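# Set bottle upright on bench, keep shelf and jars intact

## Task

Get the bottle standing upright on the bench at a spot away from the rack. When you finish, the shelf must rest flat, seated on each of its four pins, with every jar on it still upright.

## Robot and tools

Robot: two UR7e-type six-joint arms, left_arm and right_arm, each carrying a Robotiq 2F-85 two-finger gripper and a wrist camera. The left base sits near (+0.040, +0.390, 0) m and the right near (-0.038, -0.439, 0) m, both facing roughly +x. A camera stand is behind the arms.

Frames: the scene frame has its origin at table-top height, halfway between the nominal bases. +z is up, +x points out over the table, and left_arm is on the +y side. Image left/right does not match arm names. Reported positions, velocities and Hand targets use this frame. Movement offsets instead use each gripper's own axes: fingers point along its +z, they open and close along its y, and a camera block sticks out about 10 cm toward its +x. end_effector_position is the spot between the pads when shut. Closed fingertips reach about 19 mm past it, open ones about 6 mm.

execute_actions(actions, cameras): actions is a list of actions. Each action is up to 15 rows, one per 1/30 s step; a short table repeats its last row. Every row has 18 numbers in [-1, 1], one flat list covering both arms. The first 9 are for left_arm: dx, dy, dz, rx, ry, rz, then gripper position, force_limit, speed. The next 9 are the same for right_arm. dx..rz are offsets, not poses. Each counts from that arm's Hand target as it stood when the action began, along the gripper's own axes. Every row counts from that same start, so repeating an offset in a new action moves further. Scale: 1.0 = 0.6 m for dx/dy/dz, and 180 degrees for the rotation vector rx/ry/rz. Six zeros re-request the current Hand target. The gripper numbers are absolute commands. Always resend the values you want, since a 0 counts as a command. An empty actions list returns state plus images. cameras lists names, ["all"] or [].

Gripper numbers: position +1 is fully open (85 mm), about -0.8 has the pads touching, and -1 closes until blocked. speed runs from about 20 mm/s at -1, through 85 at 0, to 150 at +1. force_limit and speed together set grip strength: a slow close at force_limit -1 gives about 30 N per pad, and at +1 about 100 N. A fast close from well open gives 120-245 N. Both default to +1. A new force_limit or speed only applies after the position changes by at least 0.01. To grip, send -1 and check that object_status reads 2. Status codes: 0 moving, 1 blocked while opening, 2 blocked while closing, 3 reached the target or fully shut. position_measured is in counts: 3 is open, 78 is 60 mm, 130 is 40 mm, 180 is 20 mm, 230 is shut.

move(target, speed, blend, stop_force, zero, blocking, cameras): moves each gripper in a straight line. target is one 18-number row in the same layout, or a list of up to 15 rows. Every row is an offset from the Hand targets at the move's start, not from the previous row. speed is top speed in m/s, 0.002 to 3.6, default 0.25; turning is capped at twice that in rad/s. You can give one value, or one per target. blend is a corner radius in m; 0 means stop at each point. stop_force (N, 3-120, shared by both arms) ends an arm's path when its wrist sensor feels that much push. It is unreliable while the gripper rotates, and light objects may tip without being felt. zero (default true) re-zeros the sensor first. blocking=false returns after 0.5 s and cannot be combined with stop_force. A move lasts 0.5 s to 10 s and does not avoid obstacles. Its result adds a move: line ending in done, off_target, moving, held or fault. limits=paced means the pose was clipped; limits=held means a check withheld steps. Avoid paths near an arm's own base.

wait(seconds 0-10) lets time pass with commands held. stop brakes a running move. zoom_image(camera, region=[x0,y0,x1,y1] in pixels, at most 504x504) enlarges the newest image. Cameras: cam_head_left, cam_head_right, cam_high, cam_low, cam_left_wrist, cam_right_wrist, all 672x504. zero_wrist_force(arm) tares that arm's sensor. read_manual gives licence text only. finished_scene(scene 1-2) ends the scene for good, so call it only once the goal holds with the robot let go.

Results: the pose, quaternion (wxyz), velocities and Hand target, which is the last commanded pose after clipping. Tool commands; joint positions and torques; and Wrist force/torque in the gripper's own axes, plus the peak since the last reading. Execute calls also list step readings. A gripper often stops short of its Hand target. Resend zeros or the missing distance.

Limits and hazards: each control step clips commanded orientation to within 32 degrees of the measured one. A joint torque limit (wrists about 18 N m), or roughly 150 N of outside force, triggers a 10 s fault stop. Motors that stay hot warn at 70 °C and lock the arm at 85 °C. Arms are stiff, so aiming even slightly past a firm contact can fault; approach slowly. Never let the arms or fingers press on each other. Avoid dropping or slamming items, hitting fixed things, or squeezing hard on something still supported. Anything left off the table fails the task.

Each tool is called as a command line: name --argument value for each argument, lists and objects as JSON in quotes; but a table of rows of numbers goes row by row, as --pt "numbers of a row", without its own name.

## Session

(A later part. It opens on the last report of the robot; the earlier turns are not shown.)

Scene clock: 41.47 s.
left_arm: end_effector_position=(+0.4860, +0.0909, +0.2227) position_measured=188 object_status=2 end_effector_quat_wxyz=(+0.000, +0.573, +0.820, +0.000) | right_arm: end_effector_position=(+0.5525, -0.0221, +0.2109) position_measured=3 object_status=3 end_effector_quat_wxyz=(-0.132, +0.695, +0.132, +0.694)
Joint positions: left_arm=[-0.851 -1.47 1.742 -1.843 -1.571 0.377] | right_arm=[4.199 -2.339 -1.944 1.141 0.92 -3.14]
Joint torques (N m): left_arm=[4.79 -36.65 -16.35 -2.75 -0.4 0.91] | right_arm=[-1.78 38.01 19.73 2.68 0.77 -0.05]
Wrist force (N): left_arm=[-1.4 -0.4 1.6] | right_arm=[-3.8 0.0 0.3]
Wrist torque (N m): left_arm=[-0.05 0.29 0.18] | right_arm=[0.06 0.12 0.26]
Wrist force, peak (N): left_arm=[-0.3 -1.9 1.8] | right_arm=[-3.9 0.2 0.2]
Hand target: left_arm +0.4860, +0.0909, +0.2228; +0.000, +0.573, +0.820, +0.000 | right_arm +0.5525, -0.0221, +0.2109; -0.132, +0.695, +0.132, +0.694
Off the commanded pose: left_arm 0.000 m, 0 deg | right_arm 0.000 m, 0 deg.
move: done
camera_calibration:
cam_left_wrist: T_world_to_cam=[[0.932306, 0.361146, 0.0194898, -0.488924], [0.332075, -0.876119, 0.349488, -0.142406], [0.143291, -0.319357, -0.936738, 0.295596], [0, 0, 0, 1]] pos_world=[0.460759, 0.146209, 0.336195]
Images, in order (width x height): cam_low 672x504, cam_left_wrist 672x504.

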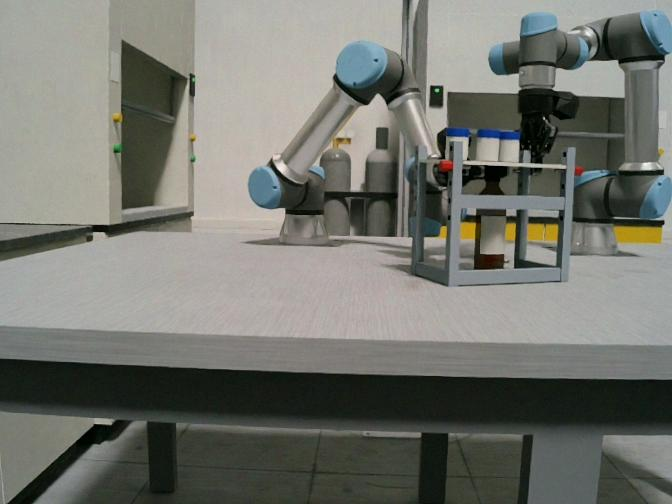

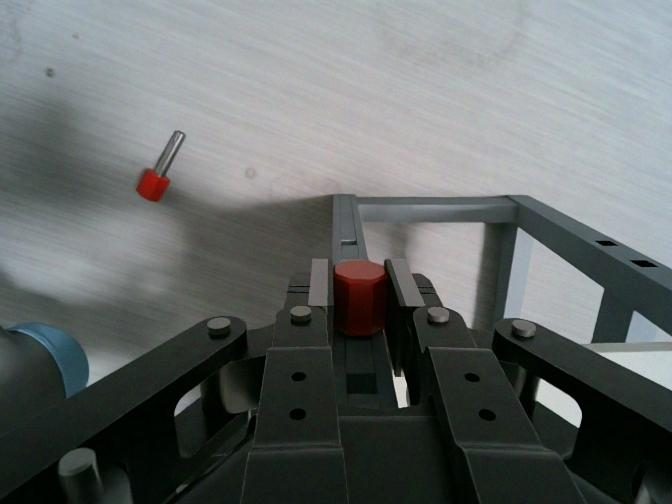

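move --pt "0 0 0 0 0 0 0.2 -0.5 -0.5 0 0 0 0 0 0 1 1 1" --pt "0.12 0 0 0 0 0 0.2 -0.5 -0.5 -0.0415 0 0 0 0 0 1 1 1" --pt "0.25 0 -0.2 0 0 0 0.2 -0.5 -0.5 -0.0415 0 -0.25 0 0 0 1 1 1" --pt "0.545 0.11 -0.283 0 0 0 0.2 -0.5 -0.5 0.115 -0.034 -0.349 -0.5161 -0.2783 0.5168 1 1 1" --pt "0.545 0.11 -0.283 0 0 0 0.2 -0.5 -0.5 -0.1517 -0.1985 -0.2897 -0.5161 -0.2783 0.5168 1 1 1" --speed '[0.05,0.05,0.2,0.35,0.3]' --cameras '["cam_low","cam_right_wrist","cam_head_left"]'

Scene clock: 50.67 s.
left_arm: end_effector_position=(+0.4354, +0.4206, +0.3925) position_measured=104 object_status=3 end_effector_quat_wxyz=(+0.000, +0.573, +0.820, +0.000) | right_arm: end_effector_position=(+0.3470, +0.0249, +0.1203) position_measured=3 object_status=3 end_effector_quat_wxyz=(+0.000, -0.631, +0.776, +0.000)
Joint positions: left_arm=[-0.275 -1.835 1.638 -1.374 -1.571 0.953] | right_arm=[4.274 -1.914 -1.72 -1.078 1.57 -0.264]
Joint torques (N m): left_arm=[-8.72 -20.37 -16.4 -5.08 -1.29 1.02] | right_arm=[0.78 31.16 14.3 4.79 -1.2 -1.77]
Wrist force (N): left_arm=[-1.2 -0.1 0.1] | right_arm=[-0.6 -0.7 -1.9]
Wrist torque (N m): left_arm=[-0.03 0.27 0.00] | right_arm=[0.19 -0.11 -0.07]
Wrist force, peak (N): left_arm=[-2.7 0.0 2.2] | right_arm=[1.2 -0.8 -4.9]
Hand target: left_arm +0.4354, +0.4206, +0.3925; +0.000, +0.573, +0.820, +0.000 | right_arm +0.3470, +0.0250, +0.1201; +0.000, -0.631, +0.776, +0.000
Off the commanded pose: left_arm 0.000 m, 0 deg | right_arm 0.000 m, 0 deg.
move: done
camera_calibration:
cam_right_wrist: T_world_to_cam=[[-0.979153, 0.203066, 0.00478568, 0.34788], [0.191209, 0.913515, 0.359068, -0.117184], [0.0685429, 0.352498, -0.933299, 0.21043], [0, 0, 0, 1]] pos_world=[0.348611, -0.0377692, 0.236806]
Images, in order (width x height): cam_head_left 672x504, cam_low 672x504, cam_right_wrist 672x504.

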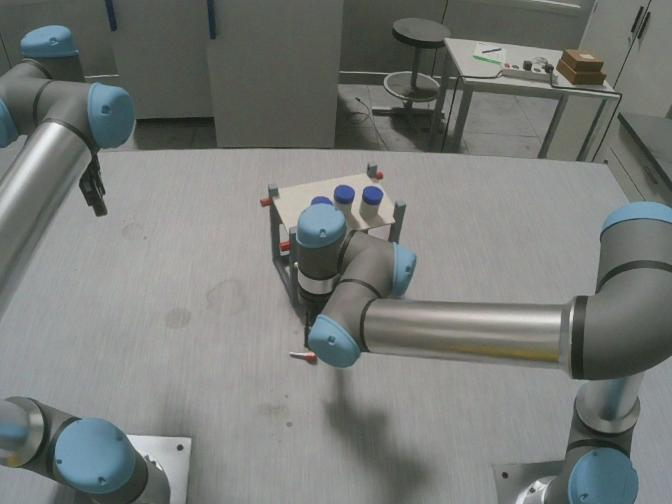

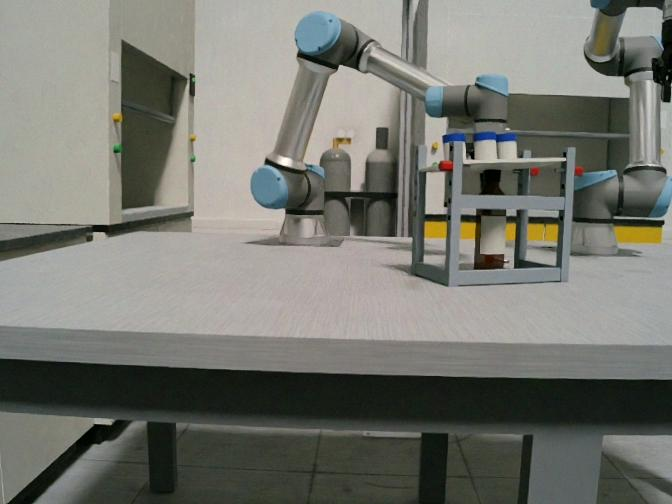

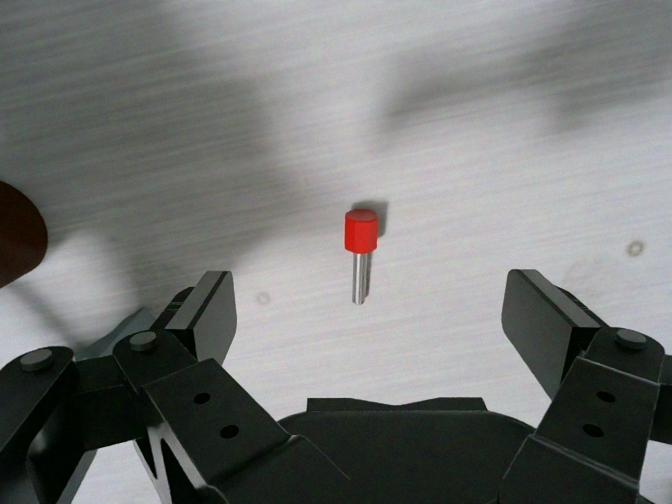

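move --pt "0 0 0 0 0 0 0.2 -0.5 -0.5 -0.0165 0.0063 0.13 0 0 0.0035 1 -0.5 -0.5" --pt "0 0 0 0 0 0 0.2 -0.5 -0.5 -0.0165 0.0063 0.1665 0 0 0.0035 1 -0.5 -0.5" --speed '[0.25,0.1]' --cameras '["cam_right_wrist"]'

Scene clock: 54.10 s.
left_arm: end_effector_position=(+0.4354, +0.4206, +0.3925) position_measured=104 object_status=3 end_effector_quat_wxyz=(+0.000, +0.573, +0.820, +0.000) | right_arm: end_effector_position=(+0.3454, +0.0354, +0.0203) position_measured=3 object_status=3 end_effector_quat_wxyz=(+0.000, -0.627, +0.779, +0.000)
Joint positions: left_arm=[-0.275 -1.835 1.638 -1.374 -1.571 0.953] | right_arm=[4.285 -2.065 -1.799 -0.848 1.57 -0.243]
Joint torques (N m): left_arm=[-9.47 -19.13 -16.03 -5.04 -1 0.87] | right_arm=[-6.56 34.93 26.63 2.96 -1.34 -2.33]
Wrist force (N): left_arm=[-1.4 0.3 -0.1] | right_arm=[-0.1 -0.3 -1.7]
Wrist torque (N m): left_arm=[0.03 0.29 0.00] | right_arm=[0.22 -0.20 -0.07]
Wrist force, peak (N): left_arm=[-1.4 -0.1 -0.1] | right_arm=[-0.2 -0.5 -4.3]
Hand target: left_arm +0.4354, +0.4206, +0.3925; +0.000, +0.573, +0.820, +0.000 | right_arm +0.3454, +0.0354, +0.0202; +0.000, -0.627, +0.779, +0.000
Off the commanded pose: left_arm 0.000 m, 0 deg | right_arm 0.000 m, 0 deg.
move: done
camera_calibration:
cam_right_wrist: T_world_to_cam=[[-0.976876, 0.21375, 0.00482715, 0.343467], [0.201193, 0.911383, 0.359029, -0.0938934], [0.0723431, 0.351698, -0.933314, 0.112238], [0, 0, 0, 1]] pos_world=[0.346296, -0.0273172, 0.136806]
Images, in order (width x height): cam_right_wrist 672x504.

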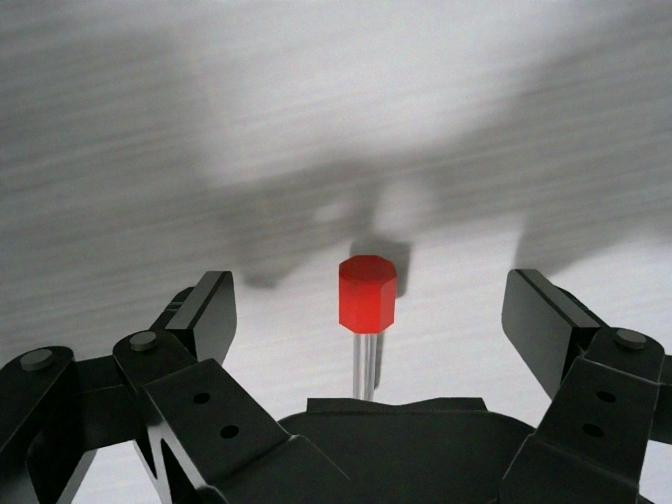

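move --pt "0 0 0 0 0 0 0.2 -0.5 -0.5 0 0 0 0 0 0 -1 -0.5 -0.5" --pt "0 0 0 0 0 0 0.2 -0.5 -0.5 0 0 -0.45 0 0 0 -1 -0.5 -0.5" --pt "0 0 0 0 0 0 0.2 -0.5 -0.5 0.4027 -0.148 -0.467 -0.0705 -0.2432 -0.1703 -1 -0.5 -0.5" --pt "0 0 0 0 0 0 0.2 -0.5 -0.5 0.3295 -0.5075 -0.455 -0.0705 -0.2432 -0.1703 -1 -0.5 -0.5" --speed '[0.1,0.3,0.3,0.25]' --cameras '["cam_right_wrist","cam_head_left"]'

zoom_image --camera "cam_right_wrist" --region '[250, 0, 450, 260]'

Scene clock: 62.40 s.
left_arm: end_effector_position=(+0.4354, +0.4206, +0.3925) position_measured=104 object_status=3 end_effector_quat_wxyz=(+0.000, +0.573, +0.820, +0.000) | right_arm: end_effector_position=(+0.6001, -0.2231, +0.2934) position_measured=188 object_status=2 end_effector_quat_wxyz=(-0.220, +0.757, -0.530, -0.313) end_effector_velocity=(+0.001, +0.001, +0.001) end_effector_angular_velocity=(+0.001, -0.001, +0.000)
Joint positions: left_arm=[-0.275 -1.835 1.638 -1.374 -1.571 0.953] | right_arm=[3.429 -2.063 -1.213 -1.527 2.352 -1.701]
Joint velocities: left_arm=[within noise] | right_arm=[0.001 -0.002 0.005 0 0.001 0.001]
Joint torques (N m): left_arm=[-8.68 -20.43 -16.63 -5 -0.13 0.85] | right_arm=[4.17 39.57 33 3.35 0.6 2.22]
Wrist force (N): left_arm=[-1.1 0.0 -0.1] | right_arm=[0.4 -0.6 -1.8]
Wrist torque (N m): left_arm=[0.00 0.25 0.00] | right_arm=[0.15 -0.28 0.00]
Wrist force, peak (N): left_arm=[-1.6 0.1 0.0] | right_arm=[2.4 -0.1 -8.7]
Hand target: left_arm +0.4354, +0.4206, +0.3925; +0.000, +0.573, +0.820, +0.000 | right_arm +0.6001, -0.2231, +0.2934; -0.220, +0.757, -0.530, -0.313
Off the commanded pose: left_arm 0.000 m, 0 deg | right_arm 0.000 m, 0 deg.
move: done
camera_calibration:
cam_right_wrist: T_world_to_cam=[[-0.938408, -0.345521, 0.00225414, 0.499168], [-0.138509, 0.38214, 0.913665, -0.0845414], [-0.316552, 0.857079, -0.406461, 0.631255], [0, 0, 0, 1]] pos_world=[0.656539, -0.336255, 0.332698]
Images, in order (width x height): cam_head_left 672x504, cam_right_wrist 672x504.

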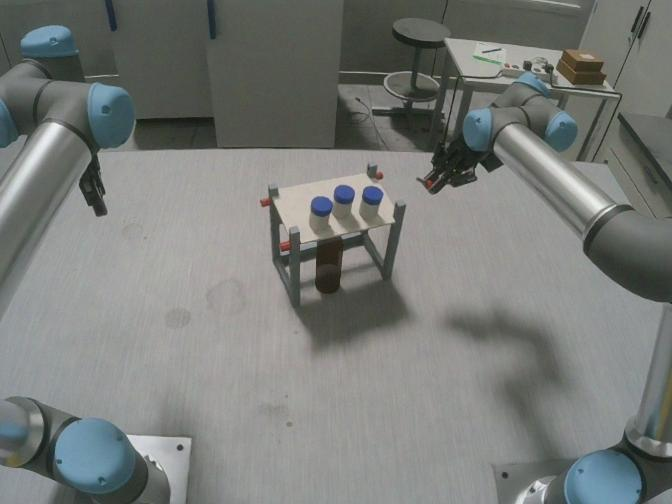

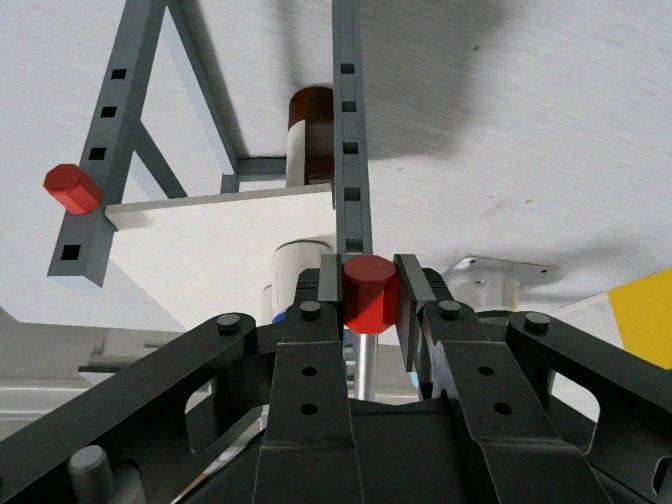

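Scaled by 1.938 from the camera's 672x504 image, which has a finer 960x720 frame.

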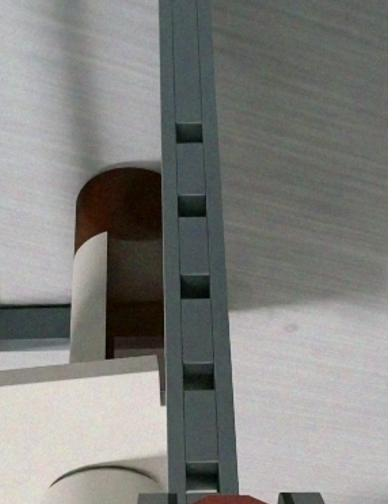

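move --pt "-0.4273 -0.2898 0.154 -0.3855 0.3847 0.3855 1 0 0 0.0726 -0.0023 0.094 0 0.25 0 -1 -0.5 -0.5" --pt "-0.7562 -0.2343 0.3442 -0.3855 0.3847 0.3855 1 0 0 0.0726 -0.0023 0.094 0 0.25 0 -1 -0.5 -0.5" --speed 0.3 --cameras '["cam_right_wrist","cam_left_wrist","cam_high","cam_head_left"]'

zoom_image --camera "cam_right_wrist" --region '[310, 220, 430, 410]'

Scene clock: 68.63 s.
left_arm: end_effector_position=(+0.4596, -0.0537, +0.1861) position_measured=3 object_status=3 end_effector_quat_wxyz=(-0.123, +0.696, +0.123, +0.696) | right_arm: end_effector_position=(+0.5984, -0.2140, +0.2227) position_measured=188 object_status=2 end_effector_quat_wxyz=(+0.000, +0.819, -0.574, +0.000)
Joint positions: left_arm=[-1.496 -0.999 1.638 -0.639 -0.266 0] | right_arm=[3.712 -1.998 -1.322 -1.391 1.57 -1.38]
Joint torques (N m): left_arm=[-0.3 -34.33 -20.84 -1.07 1.12 1.01] | right_arm=[-5.12 47.38 32.93 1.1 -1.28 -2.29]
Wrist force (N): left_arm=[4.5 1.1 4.4] | right_arm=[-0.4 -0.6 -1.5]
Wrist torque (N m): left_arm=[0.53 -0.99 -0.23] | right_arm=[0.19 -0.14 -0.07]
Wrist force, peak (N): left_arm=[6.6 -1.8 4.0] | right_arm=[0.3 -1.0 -1.8]
Hand target: left_arm +0.4597, -0.0538, +0.1860; -0.123, +0.696, +0.123, +0.696 | right_arm +0.5984, -0.2140, +0.2227; +0.000, +0.819, -0.574, +0.000
Off the commanded pose: left_arm 0.000 m, 0 deg | right_arm 0.000 m, 0 deg.
move: done
camera_calibration:
cam_left_wrist: T_world_to_cam=[[0.323686, -0.946004, 0.0174659, -0.201448], [-0.325033, -0.128512, -0.93693, 0.334001], [0.888584, 0.297594, -0.349079, -0.199934], [0, 0, 0, 1]] pos_world=[0.351425, -0.0881485, 0.246662]
cam_right_wrist: T_world_to_cam=[[-0.939647, -0.342113, 0.00474213, 0.501724], [-0.317749, 0.8777, 0.358718, 0.313174], [-0.126884, 0.335561, -0.933434, 0.486405], [0, 0, 0, 1]] pos_world=[0.632671, -0.266445, 0.339307]
Images, in order (width x height): cam_head_left 672x504, cam_high 672x504, cam_left_wrist 672x504, cam_right_wrist 672x504.

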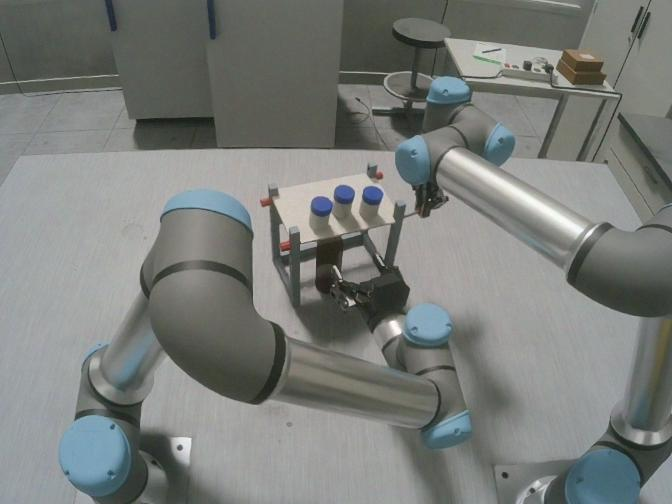

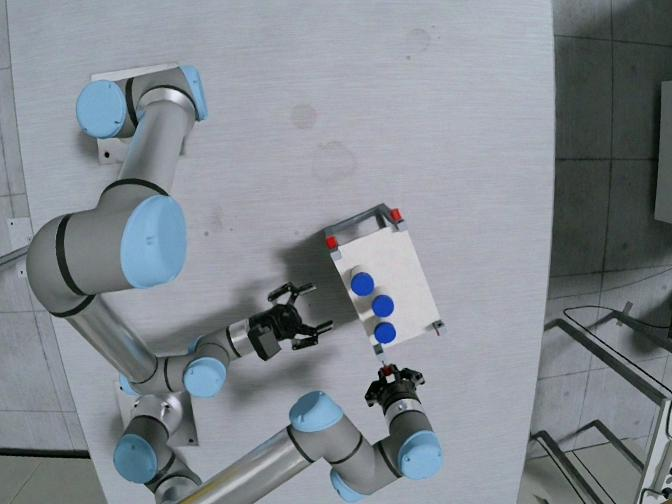

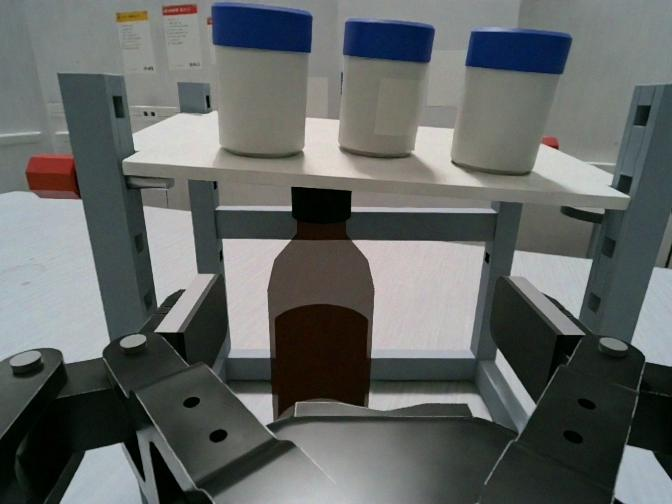

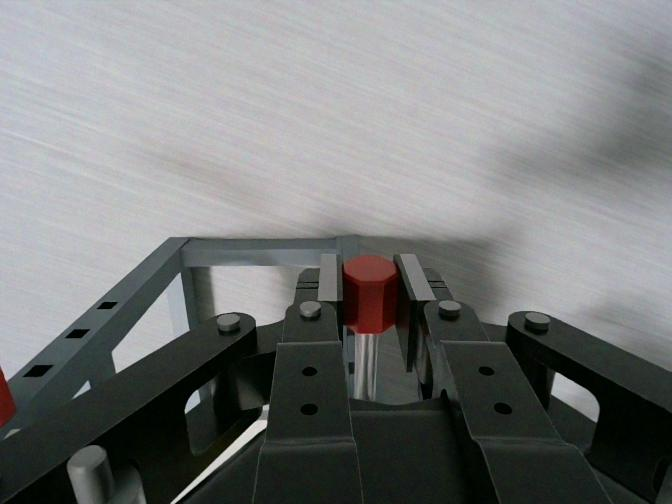

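Scaled by 2.653 from the camera's 672x504 image, which has a finer 960x720 frame.

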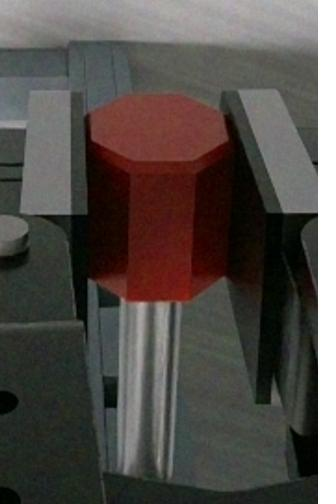

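move --pt "0 0 0.1667 0 0 0 1 0 0 0 -0.0008 0 0 0 0 -1 -0.5 -0.5" --pt "0.018 0 0.1667 0 0 0 1 0 0 0 -0.0008 0 0 0 0 -1 -0.5 -0.5" --pt "0.0417 0 0.1667 0 0 0 1 0 0 0 -0.0008 0 0 0 0 -1 -0.5 -0.5" --speed '[0.12,0.06,0.015]' --cameras '["cam_left_wrist"]'

move --target '[0,0,0,0,0,0,1,0,0,-0.0383,0,0,0,0,0,-1,-0.5,-0.5]' --speed 0.01 --stop_force 5 --cameras '["cam_low","cam_right_wrist"]'

zoom_image --camera "cam_right_wrist" --region '[310, 220, 430, 410]'

Scene clock: 72.30 s.
left_arm: end_effector_position=(+0.5536, -0.0196, +0.2112) position_measured=3 object_status=3 end_effector_quat_wxyz=(-0.123, +0.696, +0.123, +0.696) | right_arm: end_effector_position=(+0.5988, -0.2139, +0.2227) position_measured=188 object_status=2 end_effector_quat_wxyz=(+0.000, +0.819, -0.574, +0.000)
Joint positions: left_arm=[-1.316 -1.02 1.596 -0.575 -0.086 -0.001] | right_arm=[3.712 -1.999 -1.32 -1.392 1.57 -1.38]
Joint torques (N m): left_arm=[4.14 -35.7 -23.64 1.83 1.13 -0.83] | right_arm=[-4.93 43.87 22.65 1.84 -0.84 -2.21]
Wrist force (N): left_arm=[0.5 1.0 4.3] | right_arm=[-0.4 0.1 -1.4]
Wrist torque (N m): left_arm=[0.51 -0.91 -0.06] | right_arm=[0.30 -0.13 -0.08]
Wrist force, peak (N): left_arm=[4.6 1.0 6.1] | right_arm=[-0.4 -0.2 -2.0]
Hand target: left_arm +0.5536, -0.0196, +0.2111; -0.123, +0.696, +0.123, +0.696 | right_arm +0.5988, -0.2139, +0.2227; +0.000, +0.819, -0.574, +0.000
Off the commanded pose: left_arm 0.000 m, 0 deg | right_arm 0.000 m, 0 deg.
move: done
camera_calibration:
cam_left_wrist: T_world_to_cam=[[0.323549, -0.946045, 0.0177196, -0.199971], [-0.324964, -0.128687, -0.93693, 0.392427], [0.888659, 0.297385, -0.349067, -0.284923], [0, 0, 0, 1]] pos_world=[0.445424, -0.0539493, 0.271763]
Images, in order (width x height): cam_left_wrist 672x504.

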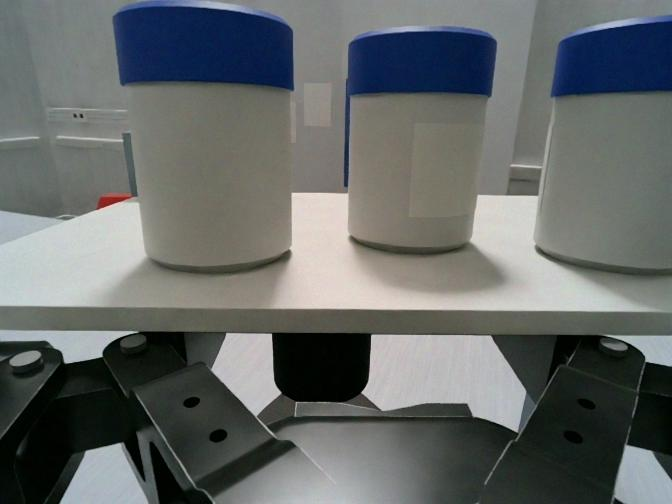

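Scene clock: 73.93 s.
left_arm: end_effector_position=(+0.5536, -0.0196, +0.2111) position_measured=3 object_status=3 end_effector_quat_wxyz=(-0.123, +0.696, +0.123, +0.696) | right_arm: end_effector_position=(+0.5965, -0.2075, +0.2227) position_measured=188 object_status=2 end_effector_quat_wxyz=(+0.000, +0.819, -0.574, +0.000)
Joint positions: left_arm=[-1.316 -1.019 1.596 -0.575 -0.086 -0.001] | right_arm=[3.722 -1.999 -1.32 -1.392 1.57 -1.37]
Joint torques (N m): left_arm=[1.93 -35 -23.57 1.66 -0.21 -0.95] | right_arm=[-6.98 45.51 18.82 3.39 1.78 -2.27]
Wrist force (N): left_arm=[0.6 0.9 4.5] | right_arm=[0.1 -0.4 -1.9]
Wrist torque (N m): left_arm=[0.53 -0.95 -0.06] | right_arm=[0.24 -0.21 -0.08]
Wrist force, peak (N): left_arm=[0.7 0.9 4.6] | right_arm=[6.3 0.9 -2.9]
Hand target: left_arm +0.5536, -0.0196, +0.2111; -0.123, +0.696, +0.123, +0.696 | right_arm +0.5965, -0.2075, +0.2227; +0.000, +0.819, -0.574, +0.000 (not the last commanded pose)
Off the commanded pose: left_arm 0.000 m, 0 deg | right_arm 0.016 m, 0 deg.
move: contact (right_arm)
camera_calibration:
cam_right_wrist: T_world_to_cam=[[-0.939647, -0.342113, 0.00474213, 0.502257], [-0.317749, 0.8777, 0.358718, 0.306897], [-0.126884, 0.335561, -0.933434, 0.483995], [0, 0, 0, 1]] pos_world=[0.630871, -0.259945, 0.339307]
Images, in order (width x height): cam_low 672x504, cam_right_wrist 672x504.

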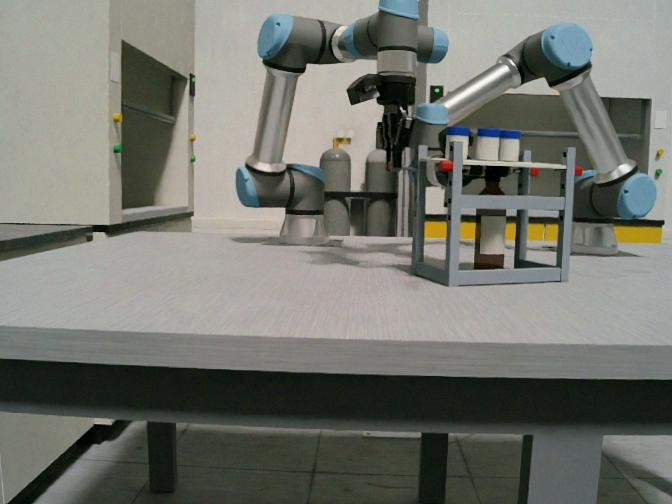

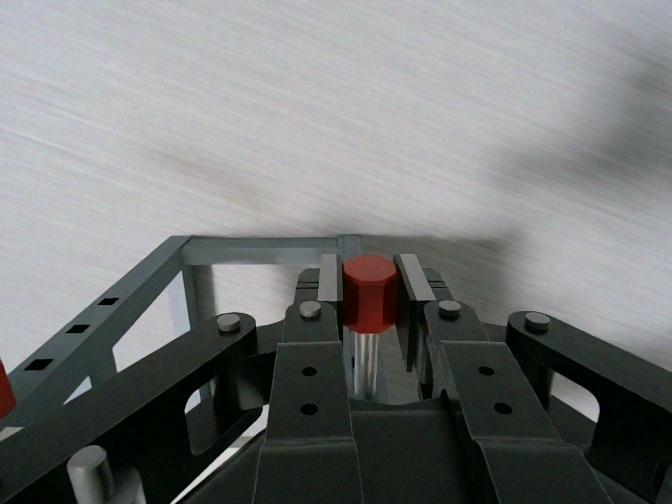

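Scaled by 2.653 from the camera's 672x504 image, which has a finer 960x720 frame.

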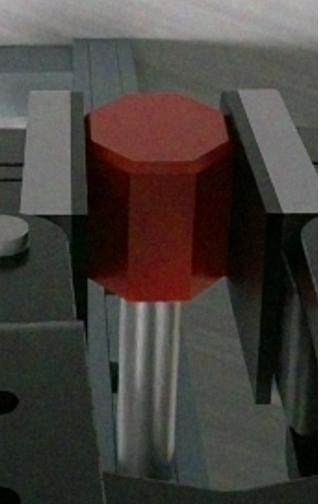

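move --pt "0 0 0 0 0 0 1 0 0 0.005 0 0 0 0 0 -1 -0.5 -0.5" --pt "0 0 0 0 0 0 1 0 0 0.005 0.0028 -0.0008 0 0 0 -1 -0.5 -0.5" --speed 0.1

move --target '[0,0,0,0,0,0,1,0,0,-0.0333,0,0,0,0,0,-1,-0.5,-0.5]' --speed 0.01 --stop_force 5

Scene clock: 75.53 s.
left_arm: end_effector_position=(+0.5536, -0.0196, +0.2111) position_measured=3 object_status=3 end_effector_quat_wxyz=(-0.123, +0.696, +0.123, +0.696) | right_arm: end_effector_position=(+0.5959, -0.2110, +0.2232) position_measured=188 object_status=2 end_effector_quat_wxyz=(+0.000, +0.819, -0.574, +0.000)
Joint positions: left_arm=[-1.316 -1.019 1.596 -0.575 -0.086 -0.001] | right_arm=[3.718 -1.995 -1.326 -1.391 1.57 -1.374]
Joint torques (N m): left_arm=[0.91 -35.29 -23.5 1.59 -1.36 -0.95] | right_arm=[7.34 36.37 33.76 5.3 1.63 2.22]
Wrist force (N): left_arm=[0.5 0.9 4.5] | right_arm=[-0.9 -0.1 -1.8]
Wrist torque (N m): left_arm=[0.54 -0.92 -0.06] | right_arm=[0.27 -0.05 -0.08]
Wrist force, peak (N): left_arm=[0.6 0.7 4.7] | right_arm=[-0.6 -0.5 -1.9]
Hand target: left_arm +0.5536, -0.0196, +0.2111; -0.123, +0.696, +0.123, +0.696 | right_arm +0.5960, -0.2109, +0.2232; +0.000, +0.819, -0.574, +0.000
Off the commanded pose: left_arm 0.000 m, 0 deg | right_arm 0.000 m, 0 deg.
move: done

Scene clock: 76.83 s.
left_arm: end_effector_position=(+0.5536, -0.0196, +0.2111) position_measured=3 object_status=3 end_effector_quat_wxyz=(-0.123, +0.696, +0.123, +0.696) | right_arm: end_effector_position=(+0.5948, -0.2078, +0.2232) position_measured=188 object_status=2 end_effector_quat_wxyz=(+0.000, +0.819, -0.574, +0.000)
Joint positions: left_arm=[-1.316 -1.019 1.596 -0.575 -0.086 -0.001] | right_arm=[3.723 -1.995 -1.325 -1.391 1.57 -1.369]
Joint torques (N m): left_arm=[-1.28 -35.82 -22.5 1.61 -1.34 -0.88] | right_arm=[-6.14 37.68 31.24 4.81 1.31 -2.27]
Wrist force (N): left_arm=[0.4 0.9 4.7] | right_arm=[-0.4 -0.2 -1.3]
Wrist torque (N m): left_arm=[0.53 -0.92 -0.06] | right_arm=[0.26 -0.13 -0.07]
Wrist force, peak (N): left_arm=[0.6 0.9 4.7] | right_arm=[8.0 1.3 -2.2]
Hand target: left_arm +0.5536, -0.0196, +0.2111; -0.123, +0.696, +0.123, +0.696 | right_arm +0.5948, -0.2078, +0.2232; +0.000, +0.819, -0.574, +0.000 (not the last commanded pose)
Off the commanded pose: left_arm 0.000 m, 0 deg | right_arm 0.017 m, 0 deg.
move: contact (right_arm)

move --pt "0 0 0 0 0 0 1 0 0 0.005 0 0 0 0 0 -1 -0.5 -0.5" --pt "0 0 0 0 0 0 1 0 0 0.005 -0.0055 0.0008 0 0 0 -1 -0.5 -0.5" --speed 0.1

move --target '[0,0,0,0,0,0,1,0,0,-0.0333,0,0,0,0,0,-1,-0.5,-0.5]' --speed 0.01 --stop_force 5 --cameras '["cam_right_wrist","cam_high","cam_head_left","cam_head_right"]'

zoom_image --camera "cam_right_wrist" --region '[310, 220, 430, 410]'

zoom_image --camera "cam_high" --region '[350, 330, 430, 390]'

zoom_image --camera "cam_head_left" --region '[380, 180, 450, 240]'

Scene clock: 78.67 s.
left_arm: end_effector_position=(+0.5536, -0.0196, +0.2111) position_measured=3 object_status=3 end_effector_quat_wxyz=(-0.123, +0.696, +0.123, +0.696) | right_arm: end_effector_position=(+0.5989, -0.2095, +0.2227) position_measured=188 object_status=2 end_effector_quat_wxyz=(+0.000, +0.819, -0.574, +0.000)
Joint positions: left_arm=[-1.316 -1.019 1.596 -0.575 -0.086 -0.001] | right_arm=[3.717 -2.003 -1.315 -1.394 1.57 -1.375]
Joint torques (N m): left_arm=[-2.72 -36.51 -24.04 1.58 -1.2 -0.95] | right_arm=[2.44 49.3 17.69 3.71 1.38 -0.55]
Wrist force (N): left_arm=[0.7 1.0 4.5] | right_arm=[-0.5 -0.4 -1.5]
Wrist torque (N m): left_arm=[0.55 -0.94 -0.06] | right_arm=[0.21 -0.12 -0.08]
Wrist force, peak (N): left_arm=[0.5 0.8 4.8] | right_arm=[-0.5 -0.4 -1.9]
Hand target: left_arm +0.5536, -0.0196, +0.2111; -0.123, +0.696, +0.123, +0.696 | right_arm +0.5989, -0.2095, +0.2227; +0.000, +0.819, -0.574, +0.000
Off the commanded pose: left_arm 0.000 m, 0 deg | right_arm 0.000 m, 0 deg.
move: done

Scene clock: 79.97 s.
left_arm: end_effector_position=(+0.5536, -0.0196, +0.2111) position_measured=3 object_status=3 end_effector_quat_wxyz=(-0.123, +0.696, +0.123, +0.696) | right_arm: end_effector_position=(+0.5979, -0.2065, +0.2227) position_measured=188 object_status=2 end_effector_quat_wxyz=(+0.000, +0.819, -0.574, +0.000)
Joint positions: left_arm=[-1.316 -1.019 1.596 -0.575 -0.086 -0.001] | right_arm=[3.722 -2.003 -1.315 -1.394 1.57 -1.37]
Joint torques (N m): left_arm=[-4.66 -36.28 -23.59 1.69 -1.27 -0.81] | right_arm=[-6.42 47.76 18.94 4.72 1.49 -2.3]
Wrist force (N): left_arm=[0.7 0.8 4.6] | right_arm=[-0.2 -0.1 -1.6]
Wrist torque (N m): left_arm=[0.51 -0.95 -0.06] | right_arm=[0.27 -0.16 -0.08]
Wrist force, peak (N): left_arm=[0.1 0.8 4.7] | right_arm=[6.0 1.0 -2.2]
Hand target: left_arm +0.5536, -0.0196, +0.2111; -0.123, +0.696, +0.123, +0.696 | right_arm +0.5979, -0.2065, +0.2227; +0.000, +0.819, -0.574, +0.000 (not the last commanded pose)
Off the commanded pose: left_arm 0.000 m, 0 deg | right_arm 0.017 m, 0 deg.
move: contact (right_arm)
camera_calibration:
cam_right_wrist: T_world_to_cam=[[-0.939647, -0.342113, 0.00474213, 0.50382], [-0.317749, 0.8777, 0.358718, 0.306432], [-0.126884, 0.335561, -0.933434, 0.483825], [0, 0, 0, 1]] pos_world=[0.632171, -0.258945, 0.339307]
Images, in order (width x height): cam_head_left 672x504, cam_head_right 672x504, cam_high 672x504, cam_right_wrist 672x504.

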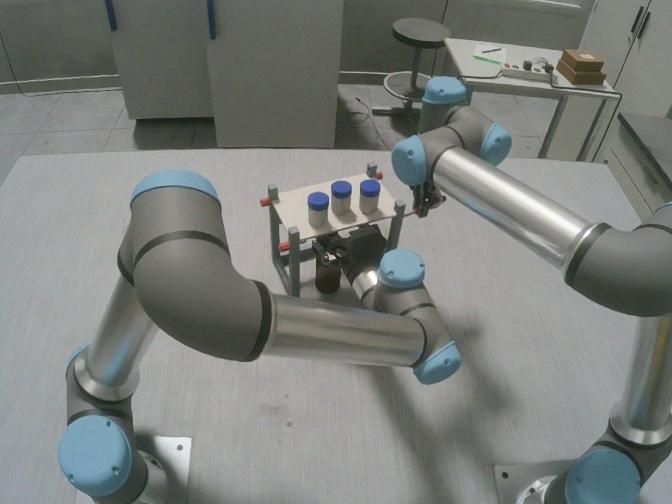

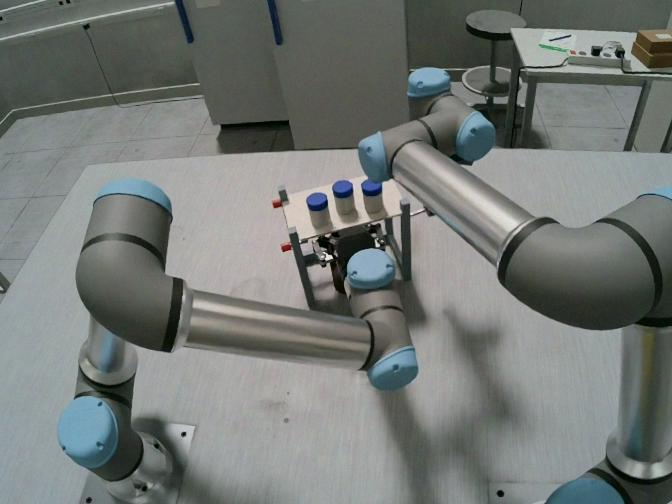

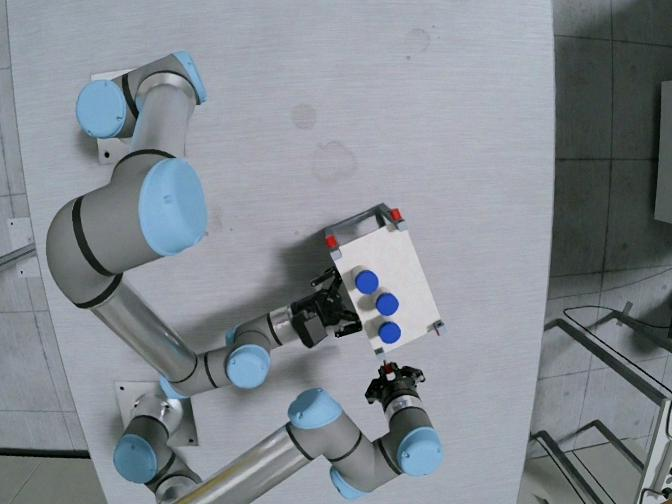

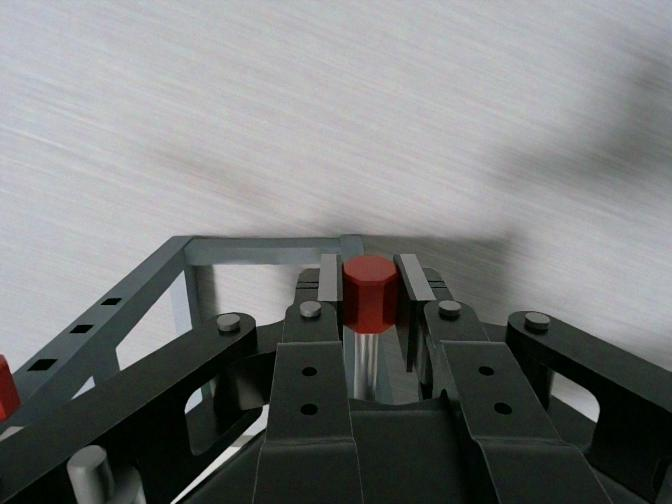

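Scaled by 2.653 from the camera's 672x504 image, which has a finer 960x720 frame.

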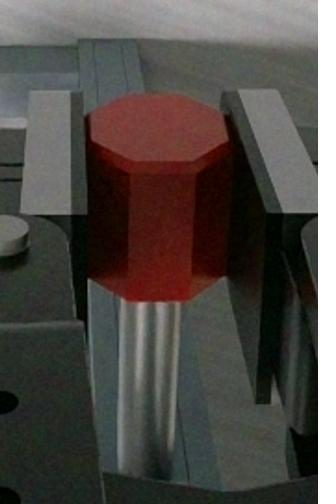

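Scaled by 6.300 from the camera's 672x504 image, which has a finer 960x720 frame.

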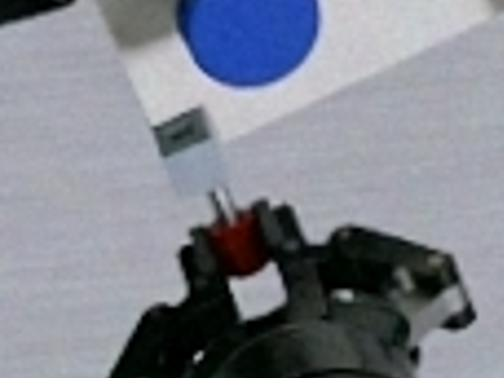

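Scaled by 7.200 from the camera's 672x504 image, which has a finer 960x720 frame.

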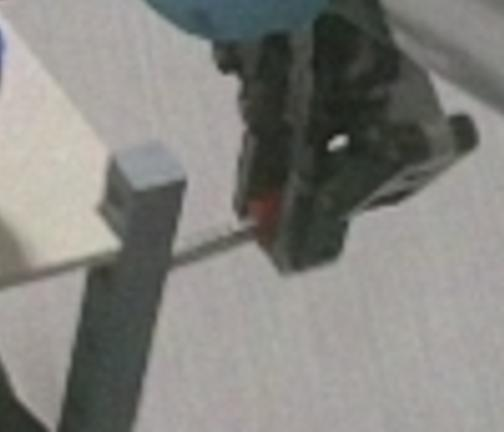

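move --pt "0 0 0 0 0 0 1 0 0 0.01 0 0 0 0 0 -1 -0.5 -0.5" --pt "0 0 0 0 0 0 1 0 0 0.01 0.005 0.0025 0 -0.046 0 -1 -0.5 -0.5" --speed 0.1 --cameras '["cam_head_left"]'

zoom_image --camera "cam_head_left" --region '[380, 180, 450, 240]'

move --target '[0,0,0,0,0,0,1,0,0,-0.033,0,0.0047,0,0,0,-1,-0.5,-0.5]' --speed 0.01 --stop_force 5 --cameras '["cam_head_left"]'

zoom_image --camera "cam_head_left" --region '[380, 180, 450, 240]'

Scene clock: 82.97 s.
left_arm: end_effector_position=(+0.5536, -0.0196, +0.2111) position_measured=3 object_status=3 end_effector_quat_wxyz=(-0.123, +0.696, +0.123, +0.696) | right_arm: end_effector_position=(+0.5971, -0.2133, +0.2212) position_measured=188 object_status=2 end_effector_quat_wxyz=(-0.042, +0.817, -0.572, -0.059)
Joint positions: left_arm=[-1.316 -1.019 1.596 -0.575 -0.086 -0.001] | right_arm=[3.659 -2.002 -1.333 -1.357 1.713 -1.432]
Joint torques (N m): left_arm=[-5.2 -37.08 -23.63 1.43 -1.2 -0.82] | right_arm=[4.42 36.32 32.59 1.02 0.57 2.26]
Wrist force (N): left_arm=[0.3 0.9 4.5] | right_arm=[-0.1 -0.4 -1.6]
Wrist torque (N m): left_arm=[0.53 -0.93 -0.06] | right_arm=[0.24 -0.19 0.01]
Wrist force, peak (N): left_arm=[0.3 0.9 4.8] | right_arm=[-0.2 -0.5 -2.0]
Hand target: left_arm +0.5536, -0.0196, +0.2111; -0.123, +0.696, +0.123, +0.696 | right_arm +0.5971, -0.2132, +0.2212; -0.042, +0.817, -0.572, -0.059
Off the commanded pose: left_arm 0.000 m, 0 deg | right_arm 0.000 m, 0 deg.
move: done
Images, in order (width x height): cam_head_left 672x504.

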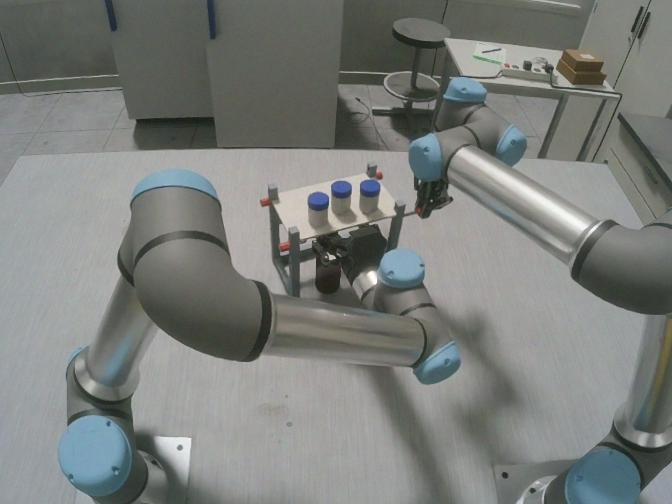

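Scaled by 7.200 from the camera's 672x504 image, which has a finer 960x720 frame.

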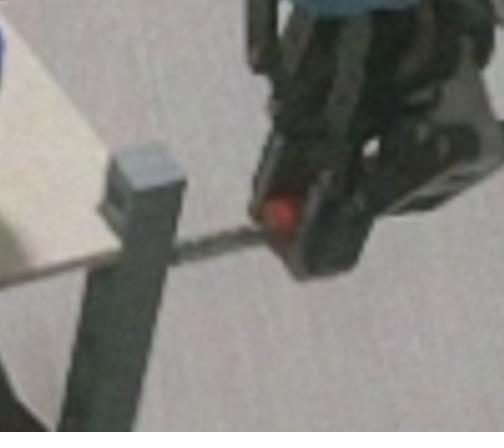

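Scene clock: 85.93 s.
left_arm: end_effector_position=(+0.5536, -0.0196, +0.2111) position_measured=3 object_status=3 end_effector_quat_wxyz=(-0.123, +0.696, +0.123, +0.696) | right_arm: end_effector_position=(+0.5903, -0.1944, +0.2213) position_measured=188 object_status=2 end_effector_quat_wxyz=(-0.042, +0.817, -0.572, -0.059)
Joint positions: left_arm=[-1.316 -1.019 1.596 -0.575 -0.086 -0.001] | right_arm=[3.689 -2 -1.337 -1.351 1.713 -1.401]
Joint torques (N m): left_arm=[-5.56 -36.91 -23.09 1.27 -1.34 -0.78] | right_arm=[-4.49 47.81 20.98 2.29 -1 -2.25]
Wrist force (N): left_arm=[0.3 1.3 4.4] | right_arm=[0.7 -4.5 -1.5]
Wrist torque (N m): left_arm=[0.53 -0.90 -0.06] | right_arm=[0.26 -0.15 0.04]
Wrist force, peak (N): left_arm=[0.3 0.9 4.7] | right_arm=[1.0 -6.0 -1.7]
Hand target: left_arm +0.5536, -0.0196, +0.2111; -0.123, +0.696, +0.123, +0.696 | right_arm +0.5903, -0.1944, +0.2213; -0.042, +0.817, -0.572, -0.059
Off the commanded pose: left_arm 0.000 m, 0 deg | right_arm 0.000 m, 0 deg.
move: done
Images, in order (width x height): cam_head_left 672x504.

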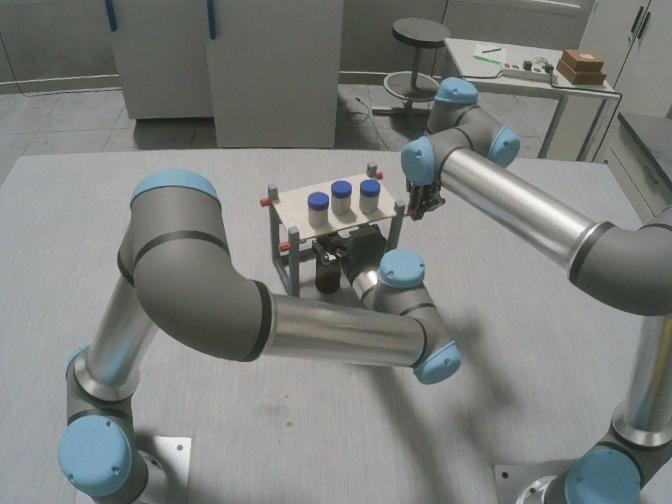

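Scaled by 7.200 from the camera's 672x504 image, which has a finer 960x720 frame.

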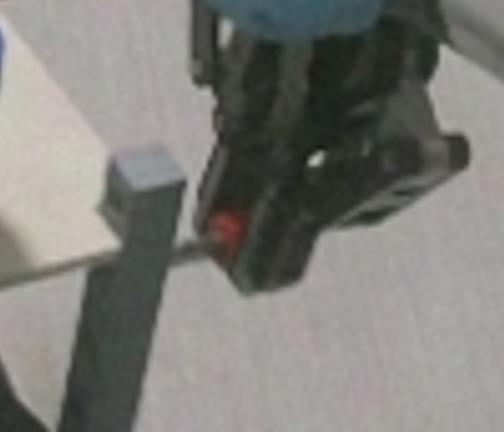

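move --target '[0,0,0,0,0,0,1,0,0,-0.0322,-0.0015,0.0046,0,0,0,-1,-0.5,-0.5]' --speed 0.012 --stop_force 7 --cameras '["cam_head_left","cam_high","cam_low"]'

zoom_image --camera "cam_head_left" --region '[380, 180, 450, 240]'

zoom_image --camera "cam_low" --region '[380, 110, 580, 290]'

Scene clock: 88.77 s.
left_arm: end_effector_position=(+0.5536, -0.0196, +0.2111) position_measured=3 object_status=3 end_effector_quat_wxyz=(-0.123, +0.696, +0.123, +0.696) | right_arm: end_effector_position=(+0.5845, -0.1757, +0.2213) position_measured=188 object_status=2 end_effector_quat_wxyz=(-0.042, +0.817, -0.572, -0.059)
Joint positions: left_arm=[-1.316 -1.019 1.596 -0.575 -0.086 -0.001] | right_arm=[3.717 -2.001 -1.335 -1.347 1.712 -1.372]
Joint torques (N m): left_arm=[-5.62 -36.26 -22.7 1.38 -1.24 -0.94] | right_arm=[-6.03 40.61 32.14 5.17 -0.97 -2.3]
Wrist force (N): left_arm=[0.0 0.8 4.6] | right_arm=[0.4 4.3 -1.4]
Wrist torque (N m): left_arm=[0.52 -0.89 -0.06] | right_arm=[0.19 -0.14 -0.17]
Wrist force, peak (N): left_arm=[0.2 1.1 4.7] | right_arm=[1.2 5.4 -1.6]
Hand target: left_arm +0.5536, -0.0196, +0.2111; -0.123, +0.696, +0.123, +0.696 | right_arm +0.5845, -0.1757, +0.2213; -0.042, +0.817, -0.572, -0.059
Off the commanded pose: left_arm 0.000 m, 0 deg | right_arm 0.000 m, 0 deg.
move: done
Images, in order (width x height): cam_head_left 672x504, cam_high 672x504, cam_low 672x504.

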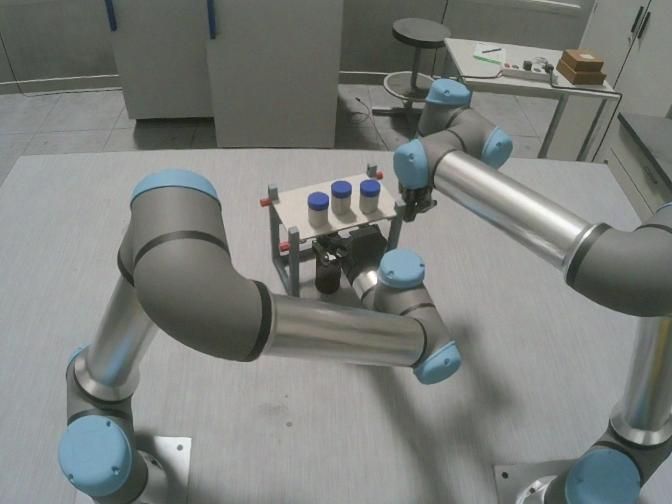

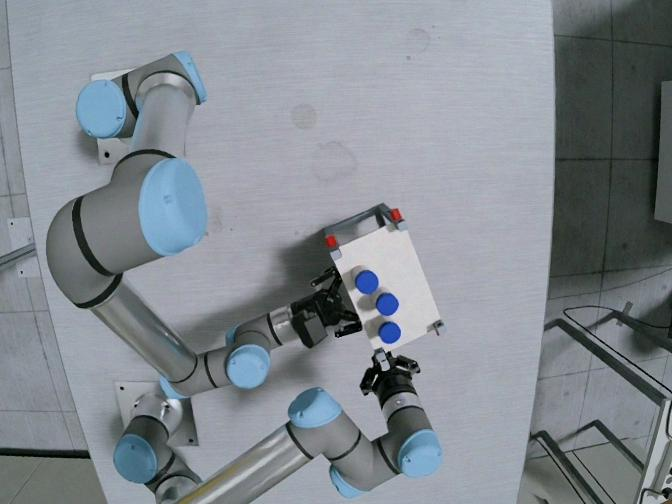

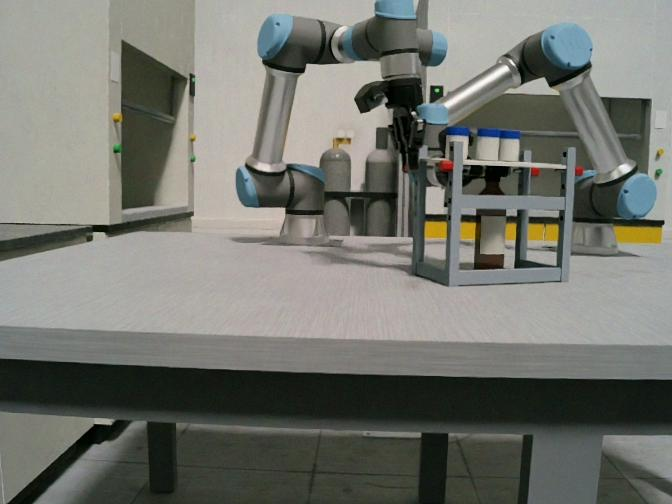

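Scaled by 7.200 from the camera's 672x504 image, which has a finer 960x720 frame.

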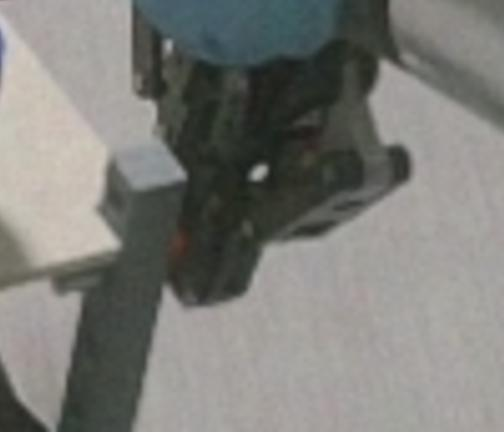

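Scaled by 2.520 from the camera's 672x504 image, which has a finer 960x720 frame.

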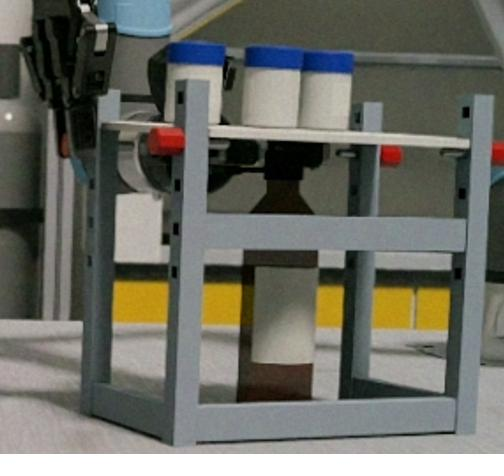

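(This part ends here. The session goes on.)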